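# Transfer wet-printed cloth into frame on other board

## Task

Carry the newly printed cloth over to the frame on the other board and leave it lying inside that frame flat, squared up to it and with the printed face upward; because the ink has not dried, nothing at all may touch the printed area at any point.

## Robot and tools

Robot: two Doosan M1013 arms, left_arm and right_arm, each with a Robotiq 2F-85 gripper and a wrist camera. Bases in the scene frame: left_arm at (-0.049, +0.634, 0) m, quat_wxyz (1, 0, 0, -0.014); right_arm at (+0.019, -0.639, 0) m, quat_wxyz (0.999, 0, 0, 0.033). Both bases have +z up.

Frames: the scene frame has its origin on the table top midway between the arms, +z up, +x out over the table, left_arm on the +y side (arm names do not match image sides). Every hand pose, velocity and target for an arm, and its wrist camera pose, is given in that arm's own base frame. Fixed cameras and the table use the scene frame. On the gripper, fingers point along its +z and close along its y; end_effector_position is the point between the closed pads (fingertips reach about 19 mm past it closed, 6 mm open). A camera block sticks out about 10 cm toward the gripper's +x.

The 20-number row (used by execute_actions and move): one flat list covering both arms. Numbers 1-10 are left: x, y, z (metres), qw, qx, qy, qz (w first), gripper position, force_limit, speed. Numbers 11-20 are the same for right. Position, orientation are absolute targets in that arm's base frame, not offsets. The three gripper numbers are each in [-1, 1]: position +1 = fully open (85 mm), about -0.8 = pads touching, -1 = close until blocked; force_limit sets grip strength; speed sets finger speed (about 20 mm/s at -1, 85 at 0, 150 at +1). Both start at +1. To keep an arm or gripper unchanged, resend its last pose and its last three gripper numbers; 0 counts as a real command.

execute_actions(actions, cameras): actions is a list of actions; each action is a list of up to 15 rows, one per 1/30 s step, and the last row is held to fill 15 steps (0.5 s). A target more than 0.6 m from the gripper's current position along any of its axes gets the action refused. Each step the controller clips the command to within 70 mm and 16 degrees of the measured pose, so one action may fall short; the result's Hand target line shows where the arm is actually heading. An empty list just reports state and images.

move(target, speed, blend, stop_force, zero, blocking, cameras): drives each gripper in a straight line from its Hand target to the given row (or through a list of up to 15 rows, all with identical finger numbers). speed is m/s, 0.002-2, default 0.25 (turn rate up to twice that in rad/s). blend (m) rounds corners in a list. stop_force (N, 10-80) ends an arm's path when it feels that much push along its travel; use it only slowly, not while turning the gripper, and leave it out when backing off a contact. zero resets the force baseline (default true). blocking=false returns early and lets the move continue; not allowed with stop_force. Paths do not avoid obstacles or the other arm; avoid paths near an arm's own base. The result adds a move: line, e.g. done, off_target, moving, held or fault, plus limits such as paced or held.

wait(seconds 0-10) lets time pass; stop brakes a running move; zoom_image(camera, region [x0,y0,x1,y1], at most 504x504 px) enlarges part of a camera's latest image; clear_fault(arm) clears a reported torque or force fault; read_manual gives licence texts; finished_scene(scene) ends the current scene permanently.

Gripping: send position -1 and keep sending it; object_status 2 means closed on something, 3 means reached the requested opening or pads met (a thin cloth may still be held), 0 moving, 1 blocked while opening. position_measured is in counts: 3 open, ~78 = 60 mm, 130 = 40 mm, 180 = 20 mm, 230 pads together. A new force_limit or speed only applies after a position change of at least 0.01.

Results report per arm: joint positions, torques, external joint torques, flange force (gripper axes), end_effector_position and quat, velocities (omitted when joints read within noise), Hand target, Tool commands, object_status, position_measured, plus MOTOR HOT or fault lines.

Cameras: cam_head_left, cam_head_right, cam_high, cam_low, cam_left_wrist, cam_right_wrist, each 672x504; calibration numbers are given but may be slightly off.

Avoid: touching the printed area of the cloth with anything (grip only on unprinted margins, keep printed side up); dropping the cloth or leaving anything off the table; pressing targets past firm contacts (arms are stiff, faults come at 144 N net force or joint load limits: 316, 316, 148, 41.8, 41.8, 41.8 N m); letting the two arms collide or one gripper squeeze the other's fingers; fast swings, slams, hard grips on things still resting on a surface; holding arms stretched out or loaded for long (motors overheat and brake 30-60 s).

Each tool is called after "Request:" as a command line: name --argument value for each argument, lists and objects as JSON in quotes; but a table of rows of numbers goes row by row, as --pt "numbers of a row", without its own name.

## Session

Request:
execute_actions --actions '[]'

Scene clock: 0.00 s.
left_arm: end_effector_position=(+0.2462, -0.2831, +0.3677) position_measured=3 object_status=3 end_effector_quat_wxyz=(-0.597, -0.290, +0.747, -0.036) | right_arm: end_effector_position=(+0.5341, +0.7774, +0.2209) position_measured=3 object_status=3 end_effector_quat_wxyz=(-0.275, +0.674, -0.346, +0.591)
Joint positions: left_arm=[-0.391 0.104 2.074 -0.858 1.953 -1.014] | right_arm=[1.223 0.702 1.574 -1.657 1.239 0.035]
Joint velocities: within noise
Joint torques (N m): no reading
External joint torques (N m): no reading
Flange force (N): no reading
Hand target: left_arm +0.2462, -0.2831, +0.3677; -0.597, -0.290, +0.747, -0.036 | right_arm +0.5341, +0.7774, +0.2209; -0.276, +0.674, -0.346, +0.591
Tool commands: left_gripper/position=+1.0 left_gripper/force_limit=+1.0 left_gripper/speed=+1.0 right_gripper/position=+1.0 right_gripper/force_limit=+1.0 right_gripper/speed=+1.0

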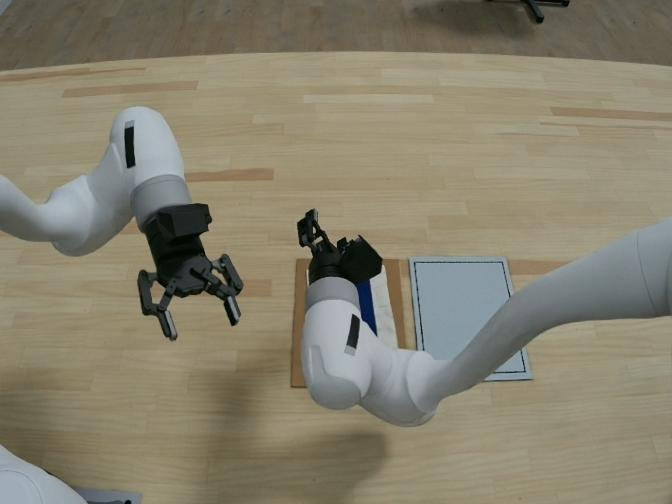

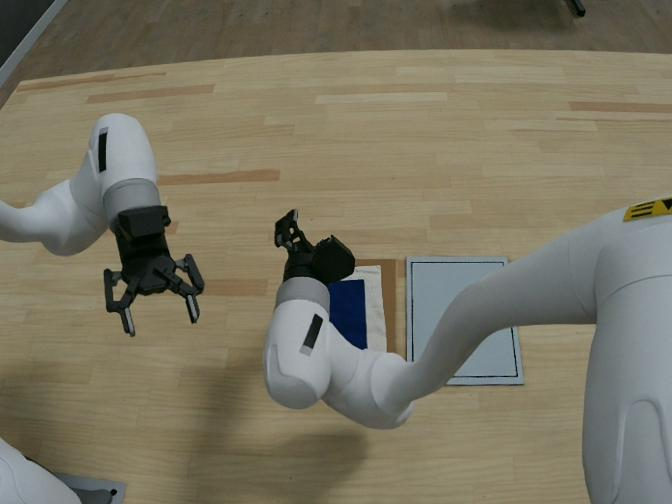

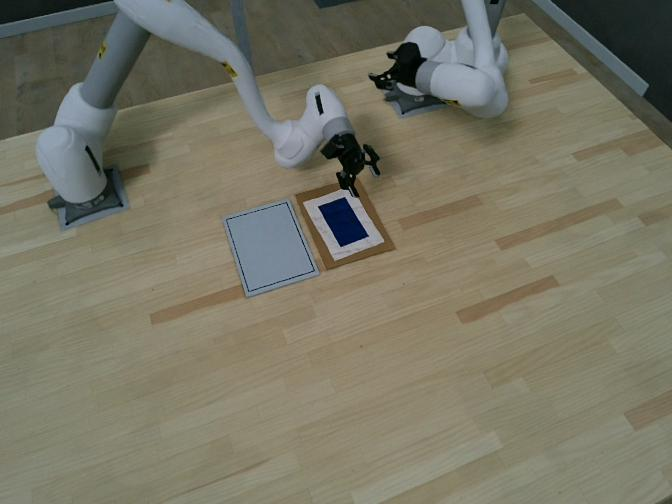

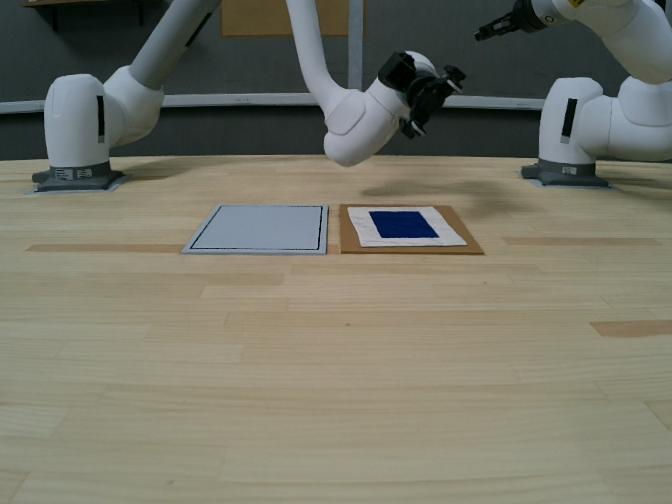

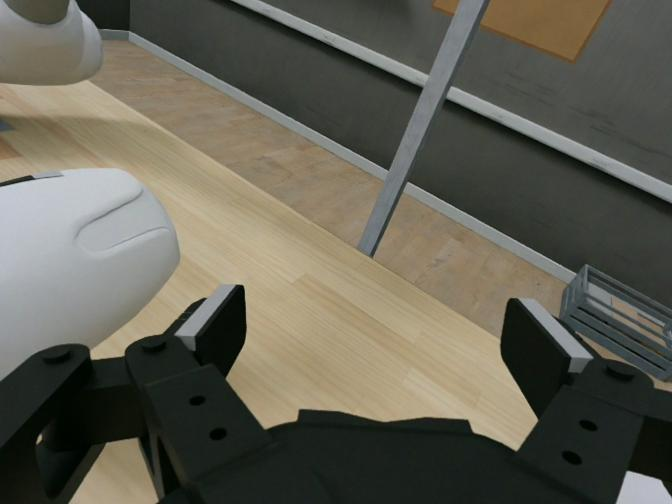

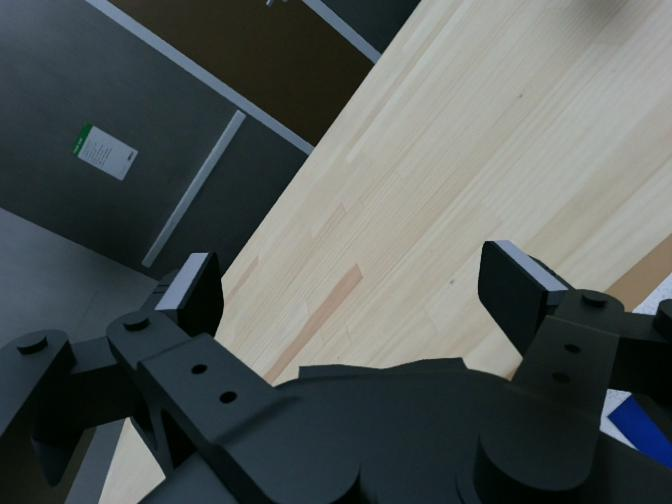

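Request:
zoom_image --camera "cam_high" --region '[200, 160, 420, 310]'

Request:
zoom_image --camera "cam_low" --region '[170, 180, 500, 280]'

Scaled by 2.291 from the camera's 672x504 image, which has a finer 960x720 frame.

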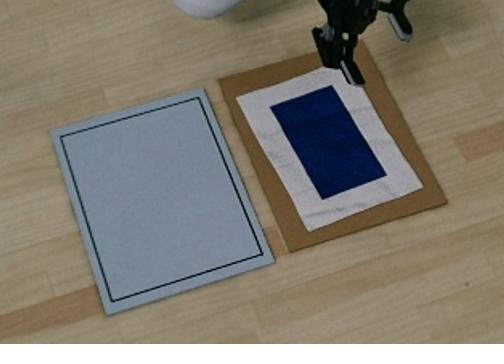

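Scaled by 1.527 from the camera's 672x504 image, which has a finer 960x720 frame.

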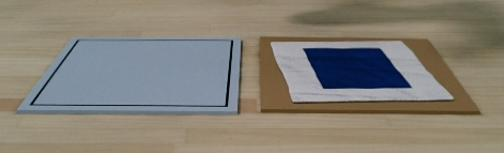

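Request:
move --target '[0.2462,-0.2831,0.3677,-0.597,-0.290,0.747,-0.036,1,1,1,0.5389,0.4043,0.35,0,0.9995,-0.033,0,1,1,1]' --speed 0.2 --cameras '["cam_high"]'

Request:
move --target '[0.4132,-0.5026,0.40,0,-0.014,0.9999,0,1,1,1,0.5389,0.4043,0.35,0,0.9995,-0.033,0,1,1,1]' --speed 0.2

Scene clock: 33.87 s.
left_arm: end_effector_position=(+0.2462, -0.2831, +0.3677) position_measured=3 object_status=3 end_effector_quat_wxyz=(-0.597, -0.290, +0.747, -0.036) | right_arm: end_effector_position=(+0.5389, +0.4043, +0.3500) position_measured=3 object_status=3 end_effector_quat_wxyz=(+0.000, +0.999, -0.033, +0.000)
Joint positions: left_arm=[-0.391 0.105 2.074 -0.858 1.954 -1.015] | right_arm=[0.592 0.206 1.583 0 1.353 -2.483]
Joint velocities: within noise
Joint torques (N m): left_arm=[3.61 -42.94 -29.78 0.52 2.11 -0.55] | right_arm=[-2.64 -68.6 -40.89 3.55 -0.04 -0.2]
External joint torques (N m): left_arm=[-3.6 -0.09 -2.06 0.2 -0.06 0.57] | right_arm=[2.56 4.62 -1.42 0.7 -0.03 0.2]
Flange force (N): left_arm=[3.4 -5.6 1.6] | right_arm=[5.1 -9.8 -0.3]
Hand target: left_arm +0.2462, -0.2831, +0.3677; -0.597, -0.290, +0.747, -0.036 | right_arm +0.5389, +0.4043, +0.3500; +0.000, +0.999, -0.033, +0.000
Off the commanded pose: left_arm 0.000 m, 0 deg | right_arm 0.000 m, 0 deg.
move: done
Images, in order (width x height): cam_high 672x504.

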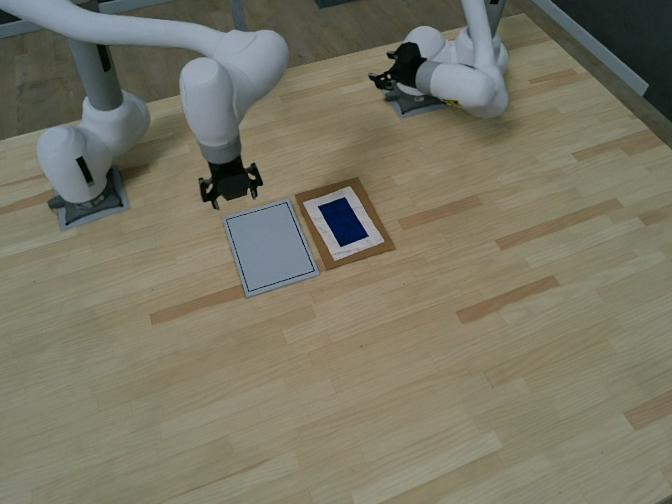

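Scene clock: 37.83 s.
left_arm: end_effector_position=(+0.4132, -0.5026, +0.4000) position_measured=3 object_status=3 end_effector_quat_wxyz=(+0.000, -0.014, +1.000, +0.000) | right_arm: end_effector_position=(+0.5389, +0.4043, +0.3500) position_measured=3 object_status=3 end_effector_quat_wxyz=(+0.000, +0.999, -0.033, +0.000)
Joint positions: left_arm=[-0.936 0.155 1.553 0 1.433 -0.964] | right_arm=[0.592 0.206 1.583 0 1.353 -2.483]
Joint velocities: within noise
Joint torques (N m): left_arm=[3.37 -59.31 -40.12 4.22 0.16 -0.59] | right_arm=[-2.6 -68.69 -41.03 3.56 -0.02 -0.19]
External joint torques (N m): left_arm=[-3.61 0.69 -2.62 0.06 -0.13 0.59] | right_arm=[2.44 4.58 -1.4 0.7 -0.06 0.19]
Flange force (N): left_arm=[0.2 -7.4 -3.7] | right_arm=[5.1 -9.6 -0.3]
Hand target: left_arm +0.4132, -0.5026, +0.4000; +0.000, -0.014, +1.000, +0.000 | right_arm +0.5389, +0.4043, +0.3500; +0.000, +0.999, -0.033, +0.000
Off the commanded pose: left_arm 0.000 m, 0 deg | right_arm 0.000 m, 0 deg.
move: done
camera_calibration:
cam_left_wrist: T_world_to_cam=[[-0.037906, 0.997319, -0.0625995, 0.557498], [0.950898, 0.0552566, 0.304533, -0.465718], [0.307176, -0.047982, -0.950442, 0.354297], [0, 0, 0, 1]] pos_world=[0.355151, -0.513269, 0.513465]
cam_right_wrist: T_world_to_cam=[[-0.0895626, -0.994654, 0.0513955, 0.440037], [-0.913926, 0.102585, 0.392702, 0.323362], [-0.395876, -0.0118002, -0.918228, 0.671345], [0, 0, 0, 1]] pos_world=[0.600709, 0.412435, 0.466847]

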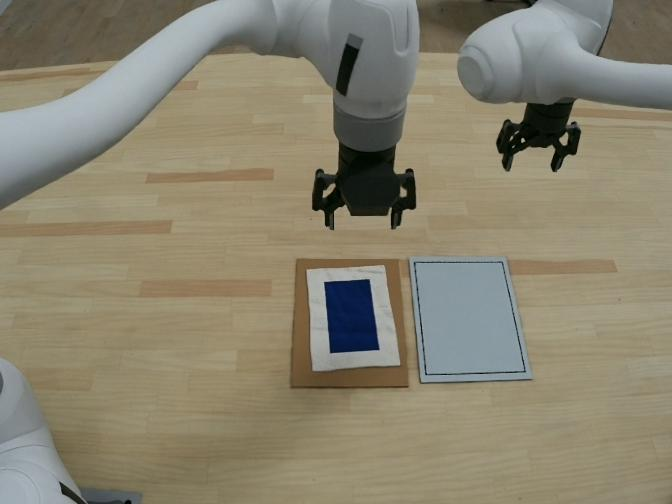

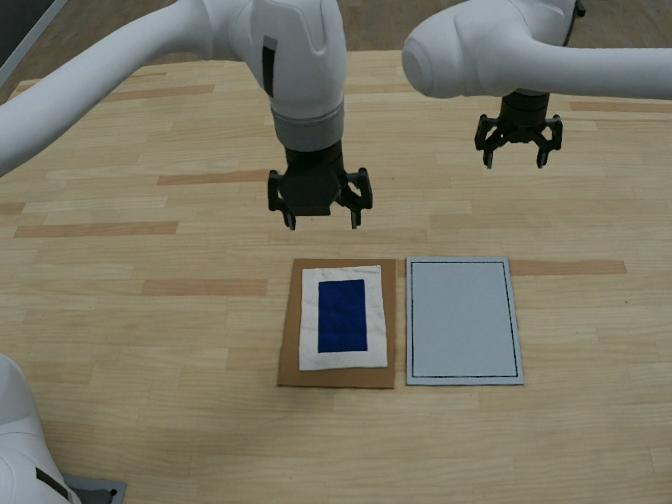

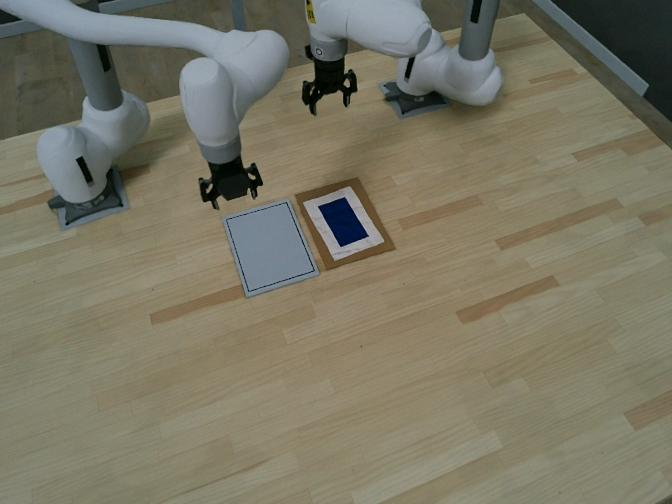

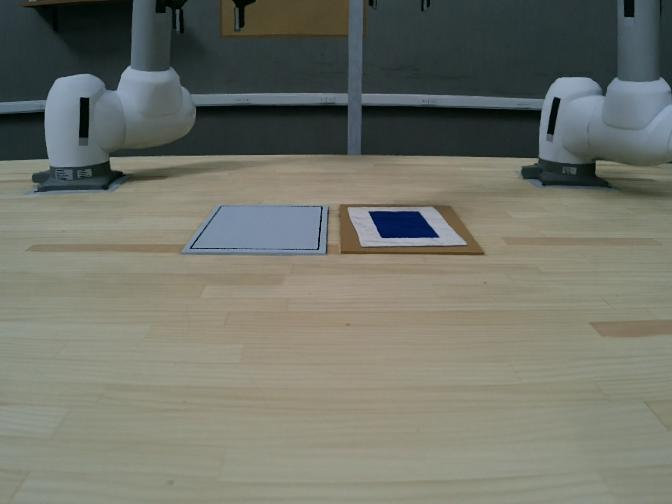

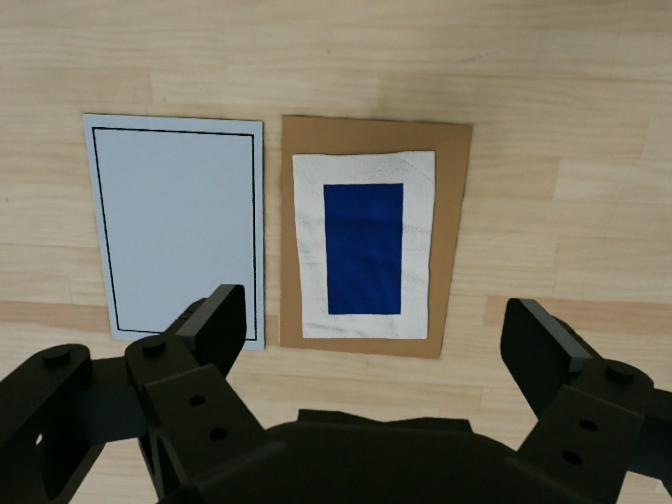

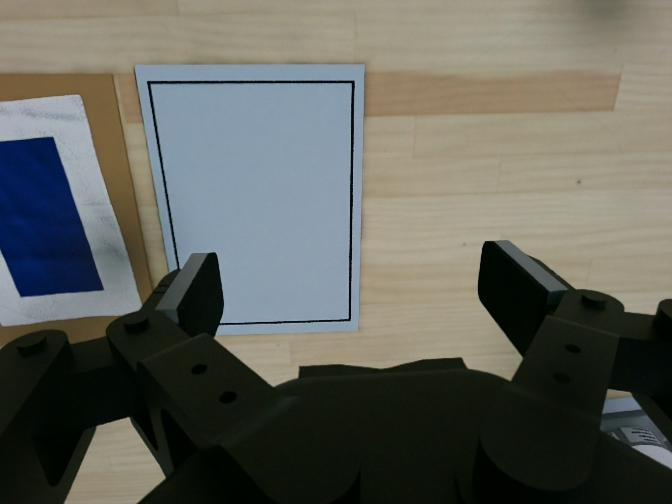

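Request:
zoom_image --camera "cam_left_wrist" --region '[80, 100, 480, 370]'

Request:
zoom_image --camera "cam_high" --region '[290, 170, 400, 280]'

Request:
zoom_image --camera "cam_head_right" --region '[260, 240, 540, 400]'

Scaled by 1.260 from the camera's 672x504 image, which has a finer 960x720 frame.

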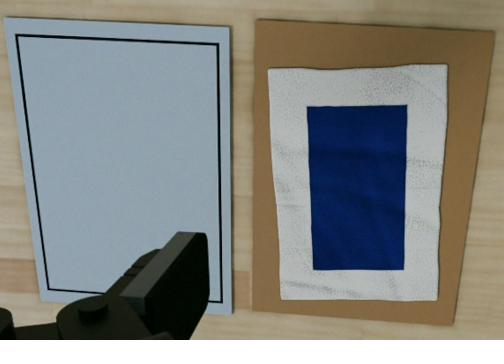

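Scaled by 4.582 from the camera's 672x504 image, which has a finer 960x720 frame.

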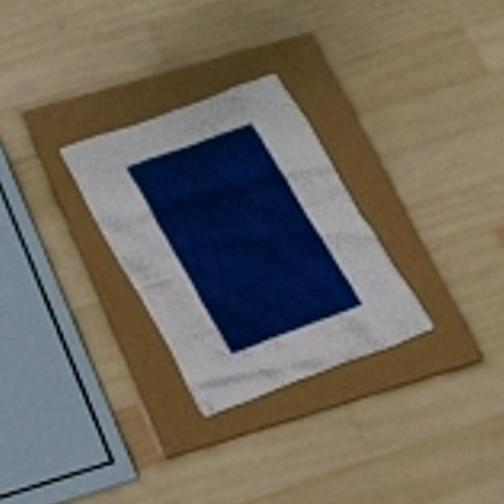

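Scaled by 1.800 from the camera's 672x504 image, which has a finer 960x720 frame.

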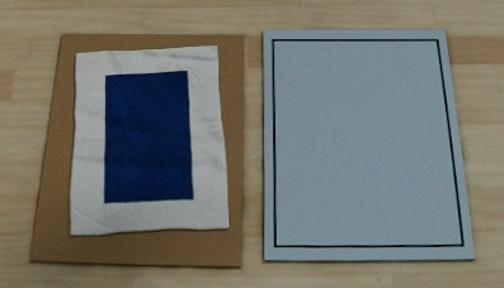

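Request:
move --target '[0.3879,-0.5934,0.08,0,-0.041,0.9992,0,-0.405,-1,-1,0.5678,0.6449,0.08,0,1,-0.006,0,-0.405,-1,-1]' --speed 0.15

Scene clock: 47.30 s.
left_arm: end_effector_position=(+0.4059, -0.5288, +0.3078) position_measured=180 object_status=0 end_effector_quat_wxyz=(+0.000, -0.022, +1.000, +0.000) | right_arm: end_effector_position=(+0.5454, +0.4604, +0.2867) position_measured=180 object_status=0 end_effector_quat_wxyz=(+0.000, +1.000, -0.027, +0.000)
Joint positions: left_arm=[-0.968 0.213 1.653 0 1.276 -1.011] | right_arm=[0.653 0.296 1.585 0 1.261 -2.436]
Joint velocities: within noise
Joint torques (N m): left_arm=[3.44 -63.73 -38.73 4.05 0.12 -0.57] | right_arm=[-2.44 -76.92 -39.97 3.47 -0.02 -0.19]
External joint torques (N m): left_arm=[-3.4 -0.41 -2.8 0.12 -0.09 0.57] | right_arm=[2.51 4.63 -1.37 0.68 -0.04 0.19]
Flange force (N): left_arm=[0.9 -6.1 -3.6] | right_arm=[4.8 -9.7 0.7]
Hand target: left_arm +0.4059, -0.5288, +0.3078; +0.000, -0.022, +1.000, +0.000 | right_arm +0.5454, +0.4604, +0.2867; +0.000, +1.000, -0.027, +0.000
Off the commanded pose: left_arm 0.237 m, 2 deg | right_arm 0.278 m, 2 deg.
move: held (right_arm; a check stopped the path), off_target (left_arm; braked when a check withheld steps of right_arm); limits=held
pose unreachable (right arm): on one or more control steps of this call, first in action 0 (counted from 0), this arm could not follow its commanded pose, so it was not sent that pose on those steps. It may still have moved: this result reports where it is.
cause: moving toward the commanded pose would bring a part of the arm too close to another arm (a part of this arm just beyond joint 4 (forearm roll) and a part of the left arm just beyond its joint 5 (wrist pitch), along the way the arms are being sent, or toward where that arm still pushes).
camera_calibration:
cam_left_wrist: T_world_to_cam=[[-0.0533872, 0.996607, -0.0626481, 0.583486], [0.949941, 0.0700274, 0.30448, -0.421099], [0.307834, -0.0432567, -0.950456, 0.269865], [0, 0, 0, 1]] pos_world=[0.348096, -0.540345, 0.421265]
cam_right_wrist: T_world_to_cam=[[-0.0769011, -0.995705, 0.051561, 0.493216], [-0.915043, 0.0910198, 0.392952, 0.354224], [-0.395957, -0.0169621, -0.918112, 0.618846], [0, 0, 0, 1]] pos_world=[0.607096, 0.469353, 0.403547]

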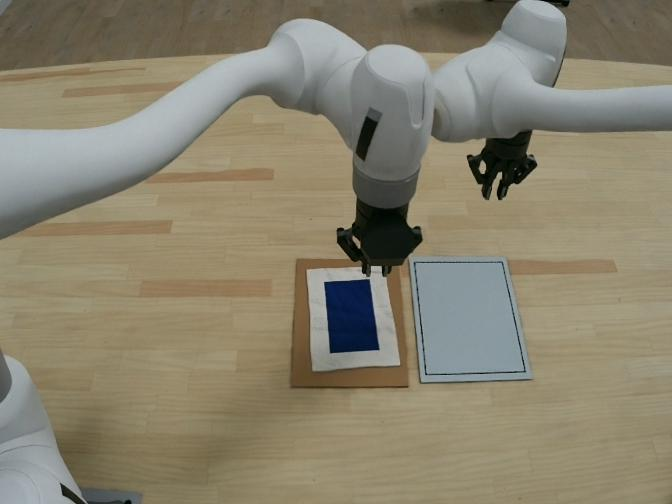

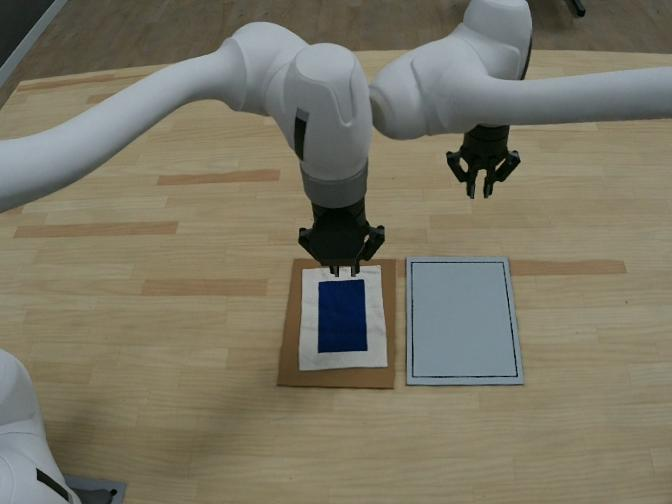

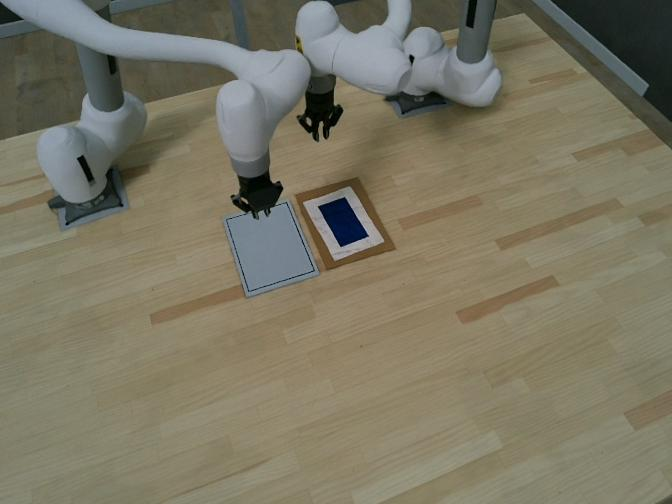

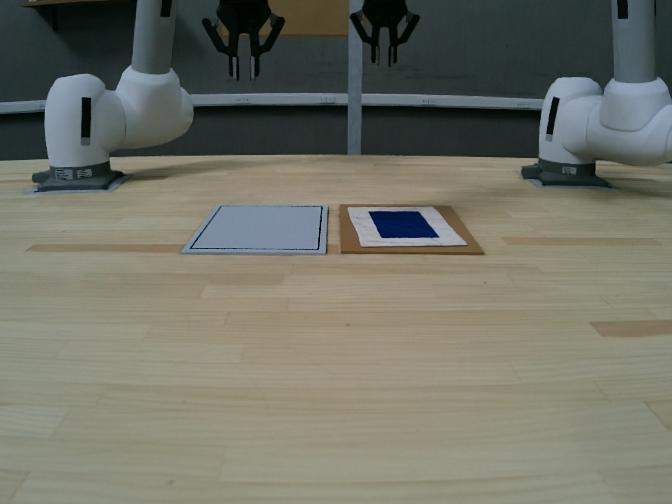

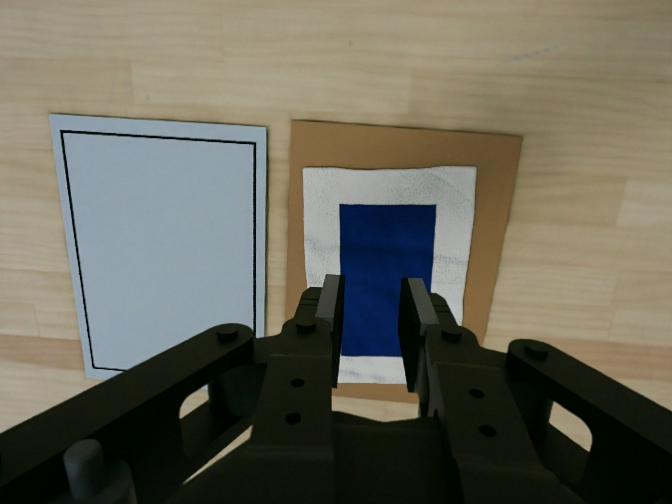

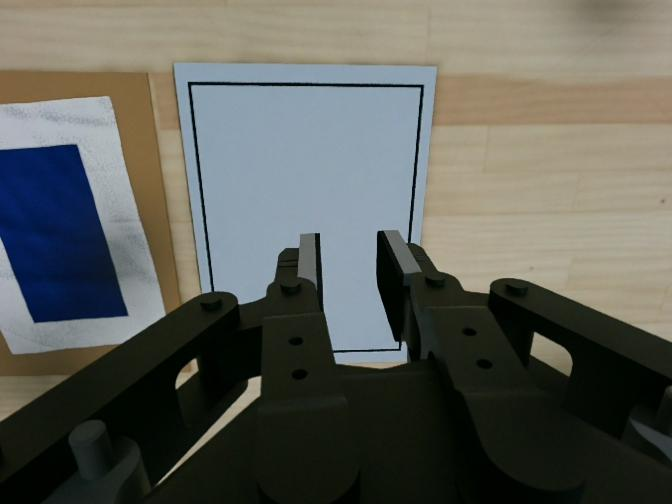

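Request:
move --pt "0.5 -0.40 0.35 0 0.9992 0.041 0 -0.405 -1 -1 0.5454 0.4 0.30 0 1 -0.027 0 -0.405 -1 -1" --pt "0.6083 -0.44 0.3 0 0.9992 0.041 0 -0.405 -1 -1 0.40 0.40 0.30 0 0.006 1 0 -0.405 -1 -1" --speed 0.2 --cameras '["cam_high"]'

Request:
move --target '[0.6083,-0.5752,0.10,0,0.9992,0.041,0,-0.405,-1,-1,0.3465,0.6475,0.10,0,0.006,1,0,-0.405,-1,-1]' --speed 0.15

Scene clock: 65.07 s.
left_arm: end_effector_position=(+0.5291, -0.4108, +0.3366) position_measured=180 object_status=3 end_effector_quat_wxyz=(+0.000, +0.999, +0.041, +0.000) | right_arm: end_effector_position=(+0.5063, +0.4000, +0.3000) position_measured=180 object_status=3 end_effector_quat_wxyz=(+0.000, +0.903, -0.429, +0.000)
Joint positions: left_arm=[-0.712 0.205 1.609 0 1.328 2.348] | right_arm=[0.615 0.183 1.704 0 1.255 -1.64]
Joint velocities: within noise
Joint torques (N m): left_arm=[3.59 -63.73 -39.43 4.23 0.02 -0.58] | right_arm=[-2.37 -65.06 -39.95 3.46 0.02 -0.18]
External joint torques (N m): left_arm=[-3.58 0.25 -2.65 0.1 -0.09 0.58] | right_arm=[2.51 4.29 -1.31 0.66 -0.03 0.18]
Flange force (N): left_arm=[0.8 6.8 -3.4] | right_arm=[-4.0 -9.4 0.6]
Hand target: left_arm +0.5291, -0.4107, +0.3366; +0.000, +0.999, +0.041, +0.000 | right_arm +0.5063, +0.4000, +0.3000; +0.000, +0.903, -0.429, +0.000
Off the commanded pose: left_arm 0.092 m, 0 deg | right_arm 0.106 m, 130 deg.
move: off_target (left_arm, right_arm; path cut at 10 s); path passed 1 of 2 targets
Images, in order (width x height): cam_high 672x504.

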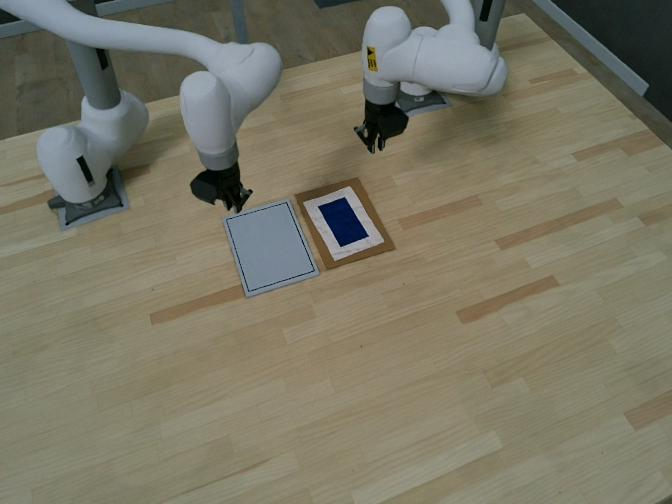

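Scene clock: 72.97 s.
left_arm: end_effector_position=(+0.6083, -0.5752, +0.1000) position_measured=180 object_status=3 end_effector_quat_wxyz=(+0.000, +0.999, +0.041, +0.000) | right_arm: end_effector_position=(+0.3465, +0.6475, +0.1000) position_measured=180 object_status=3 end_effector_quat_wxyz=(+0.000, +0.006, +1.000, +0.000)
Joint positions: left_arm=[-0.799 0.6 1.486 0 1.055 2.261] | right_arm=[1.032 0.46 1.72 0 0.962 1.044]
Joint velocities: within noise
Joint torques (N m): left_arm=[3.53 -97.1 -35.32 3.81 0.04 -0.56] | right_arm=[-2.78 -87.46 -34.25 3.09 0.08 -0.16]
External joint torques (N m): left_arm=[-3.42 -0.76 -2.45 0.08 -0.1 0.56] | right_arm=[2.55 4.76 -1.3 0.58 -0.05 0.16]
Flange force (N): left_arm=[0.6 5.7 -2.1] | right_arm=[-1.0 9.9 3.6]
Hand target: left_arm +0.6083, -0.5752, +0.1000; +0.000, +0.999, +0.041, +0.000 | right_arm +0.3465, +0.6475, +0.1000; +0.000, +0.006, +1.000, +0.000
Off the commanded pose: left_arm 0.000 m, 0 deg | right_arm 0.000 m, 0 deg.
move: done
camera_calibration:
cam_left_wrist: T_world_to_cam=[[0.0916614, -0.993821, -0.0625961, -0.6056], [-0.94655, -0.106479, 0.304474, 0.505306], [-0.309258, 0.0313418, -0.950462, 0.426452], [0, 0, 0, 1]] pos_world=[0.665692, -0.561419, 0.213565]
cam_right_wrist: T_world_to_cam=[[0.0358318, 0.998032, 0.0514563, -0.656115], [0.918134, -0.0532091, 0.392682, -0.313116], [0.394648, 0.0331732, -0.918233, 0.0654853], [0, 0, 0, 1]] pos_world=[0.285148, 0.635991, 0.216847]

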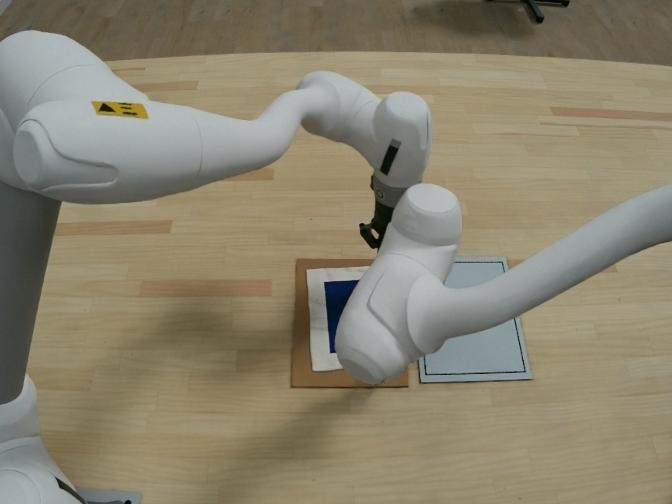

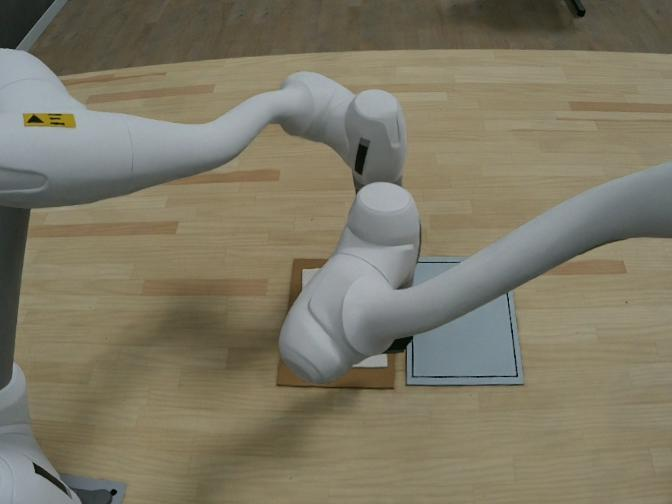

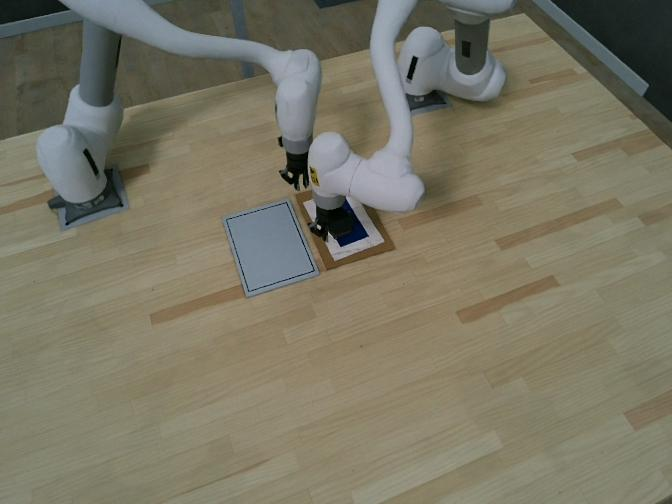

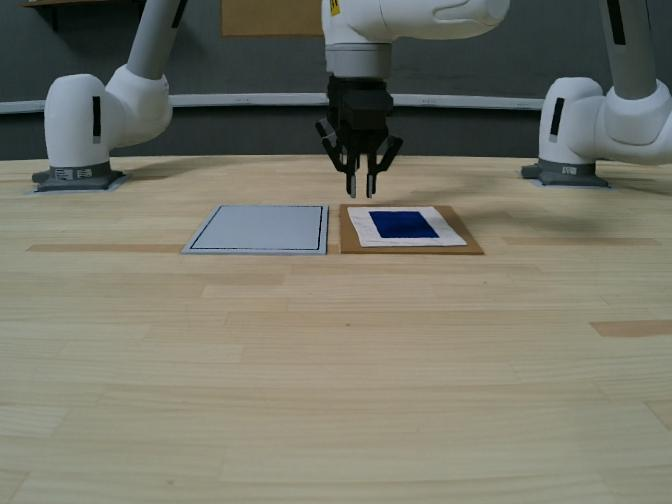

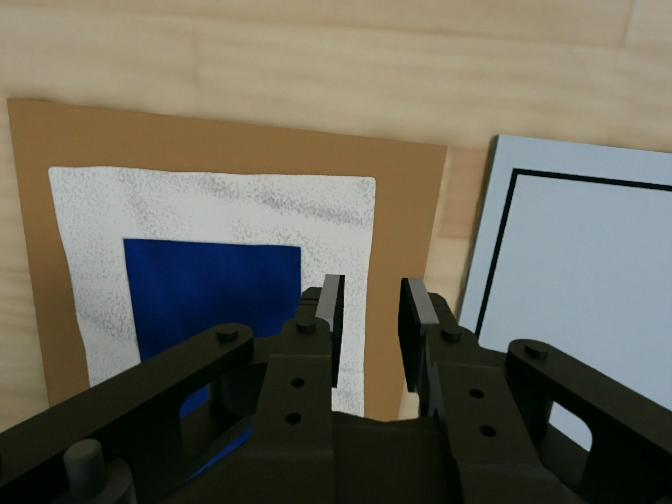

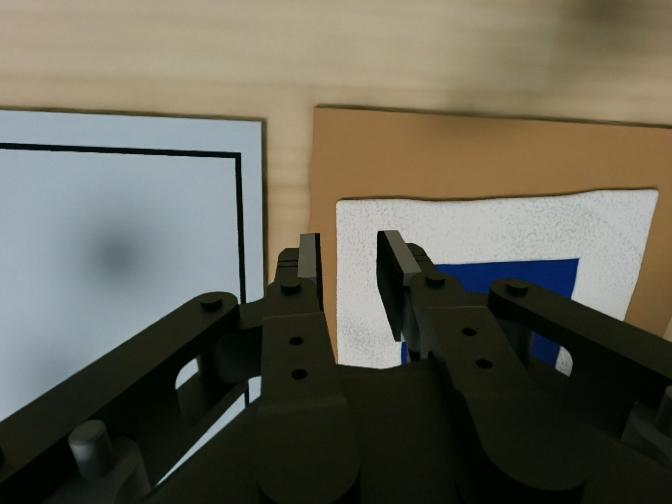

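Request:
move --target '[0.6210,-0.5577,0.05,0,0.9992,0.041,0,-0.405,-1,-1,0.3662,0.6603,0.05,0,0.008,1,0,-0.405,-1,-1]' --speed 0.1 --cameras '["cam_left_wrist","cam_right_wrist","cam_high","cam_low"]'

Scene clock: 79.87 s.
left_arm: end_effector_position=(+0.6210, -0.5577, +0.0500) position_measured=180 object_status=3 end_effector_quat_wxyz=(+0.000, +0.999, +0.041, +0.000) | right_arm: end_effector_position=(+0.3662, +0.6603, +0.0501) position_measured=180 object_status=3 end_effector_quat_wxyz=(+0.000, +0.008, +1.000, +0.000)
Joint positions: left_arm=[-0.773 0.639 1.523 0 0.979 2.286] | right_arm=[1.019 0.535 1.706 0 0.9 1.035]
Joint velocities: within noise
Joint torques (N m): left_arm=[3.58 -98.7 -33.63 3.58 0.04 -0.59] | right_arm=[-2.73 -92.43 -32.89 2.85 0.09 -0.2]
External joint torques (N m): left_arm=[-3.44 -1 -2.47 0.14 -0.1 0.59] | right_arm=[2.59 4.14 -1.04 0.65 -0.05 0.2]
Flange force (N): left_arm=[0.5 5.5 -2.1] | right_arm=[-0.4 8.5 3.7]
Hand target: left_arm +0.6210, -0.5577, +0.0500; +0.000, +0.999, +0.041, +0.000 | right_arm +0.3662, +0.6603, +0.0500; +0.000, +0.008, +1.000, +0.000
Off the commanded pose: left_arm 0.000 m, 0 deg | right_arm 0.000 m, 0 deg.
move: done
camera_calibration:
cam_left_wrist: T_world_to_cam=[[0.0916674, -0.99382, -0.0625979, -0.592505], [-0.94655, -0.106485, 0.304474, 0.534411], [-0.309258, 0.0313417, -0.950462, 0.382308], [0, 0, 0, 1]] pos_world=[0.678391, -0.543919, 0.163565]
cam_right_wrist: T_world_to_cam=[[0.0397201, 0.997884, 0.0514771, -0.668425], [0.917902, -0.0567955, 0.392721, -0.308515], [0.394814, 0.0316521, -0.918216, 0.0123916], [0, 0, 0, 1]] pos_world=[0.304844, 0.649096, 0.166947]
Images, in order (width x height): cam_high 672x504, cam_low 672x504, cam_left_wrist 672x504, cam_right_wrist 672x504.

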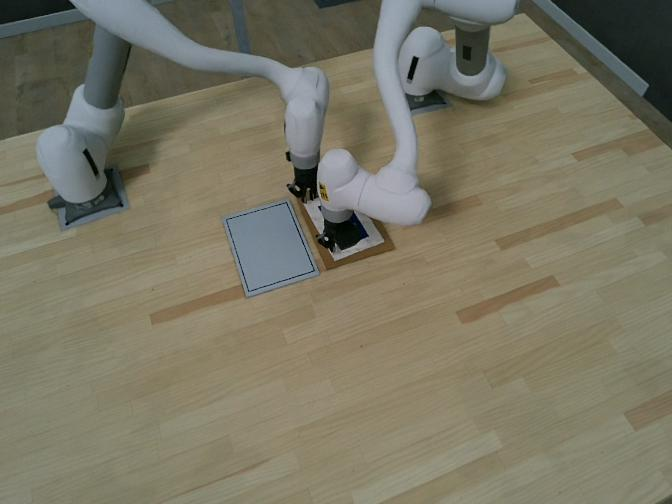

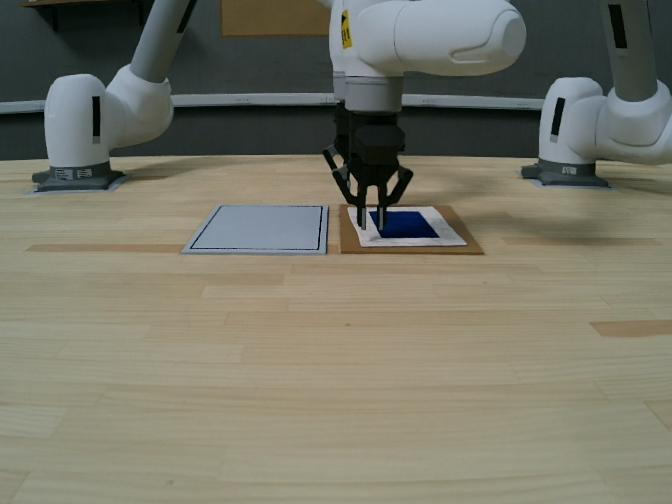

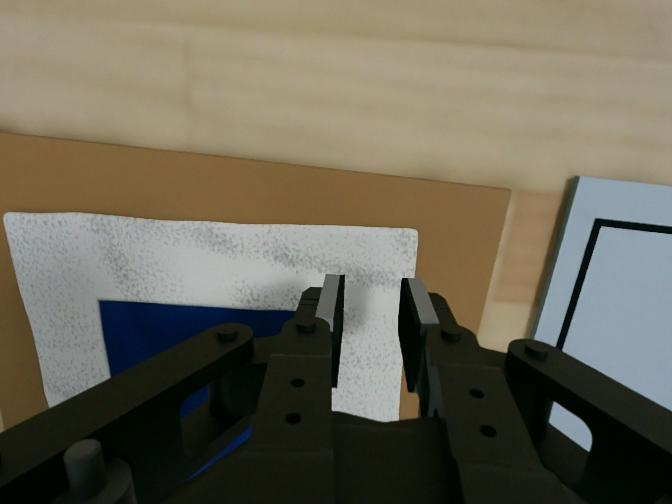

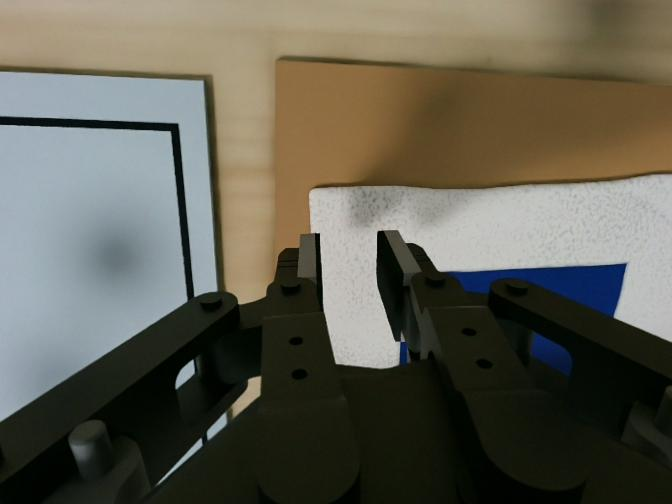

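Request:
move --target '[0.6210,-0.5577,0.015,0,0.9992,0.041,0,-0.405,-1,-1,0.3662,0.6603,0.015,0,0.008,1,0,-0.405,-1,-1]' --speed 0.008 --stop_force 10 --cameras '["cam_low","cam_left_wrist","cam_right_wrist"]'

Scene clock: 84.67 s.
left_arm: end_effector_position=(+0.6211, -0.5578, +0.0283) position_measured=180 object_status=3 end_effector_quat_wxyz=(+0.000, +0.999, +0.041, +0.000) | right_arm: end_effector_position=(+0.3662, +0.6604, +0.0267) position_measured=180 object_status=3 end_effector_quat_wxyz=(+0.000, +0.008, +1.000, +0.000)
Joint positions: left_arm=[-0.773 0.659 1.534 0 0.948 2.286] | right_arm=[1.019 0.56 1.718 0 0.864 1.035]
Joint velocities: within noise
Joint torques (N m): left_arm=[3.42 -85.77 -26.53 3.6 -0.42 -0.55] | right_arm=[-2.82 -82.78 -26.42 2.74 -0.22 -0.19]
External joint torques (N m): left_arm=[-3.58 -15.19 -8.89 0.03 0.37 0.55] | right_arm=[2.48 -6.76 -6.58 0.67 0.25 0.19]
Flange force (N): left_arm=[-1.4 3.8 -19.0] | right_arm=[0.1 7.4 -10.7]
Hand target: left_arm +0.6210, -0.5577, +0.0283; +0.000, +0.999, +0.041, +0.000 | right_arm +0.3662, +0.6604, +0.0267; +0.000, +0.008, +1.000, +0.000
Off the commanded pose: left_arm 0.013 m, 0 deg | right_arm 0.012 m, 0 deg.
move: contact (left_arm, right_arm)
camera_calibration:
cam_left_wrist: T_world_to_cam=[[0.0917005, -0.993824, -0.0624945, -0.593909], [-0.946576, -0.106482, 0.304394, 0.541079], [-0.309168, 0.0312427, -0.950494, 0.361477], [0, 0, 0, 1]] pos_world=[0.678392, -0.543919, 0.141764]
cam_right_wrist: T_world_to_cam=[[0.0397172, 0.997884, 0.0514862, -0.66722], [0.91785, -0.0568006, 0.392841, -0.299324], [0.394934, 0.0316541, -0.918164, -0.00914036], [0, 0, 0, 1]] pos_world=[0.304844, 0.649096, 0.143547]
Images, in order (width x height): cam_low 672x504, cam_left_wrist 672x504, cam_right_wrist 672x504.

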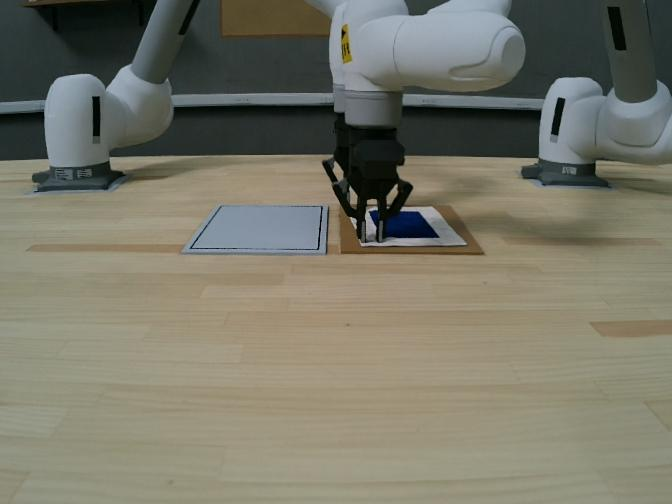

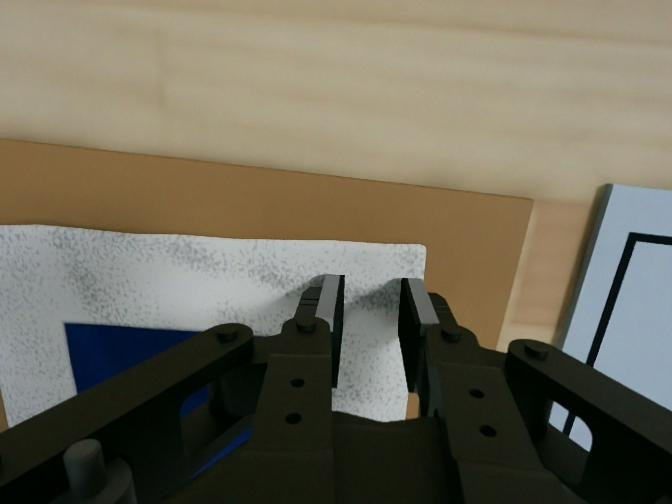

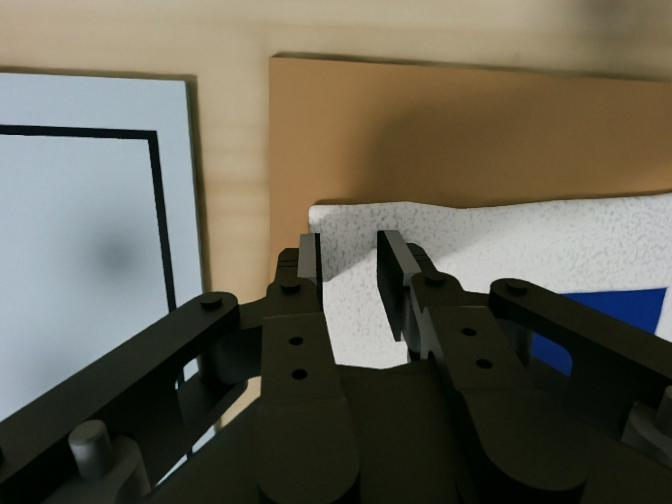

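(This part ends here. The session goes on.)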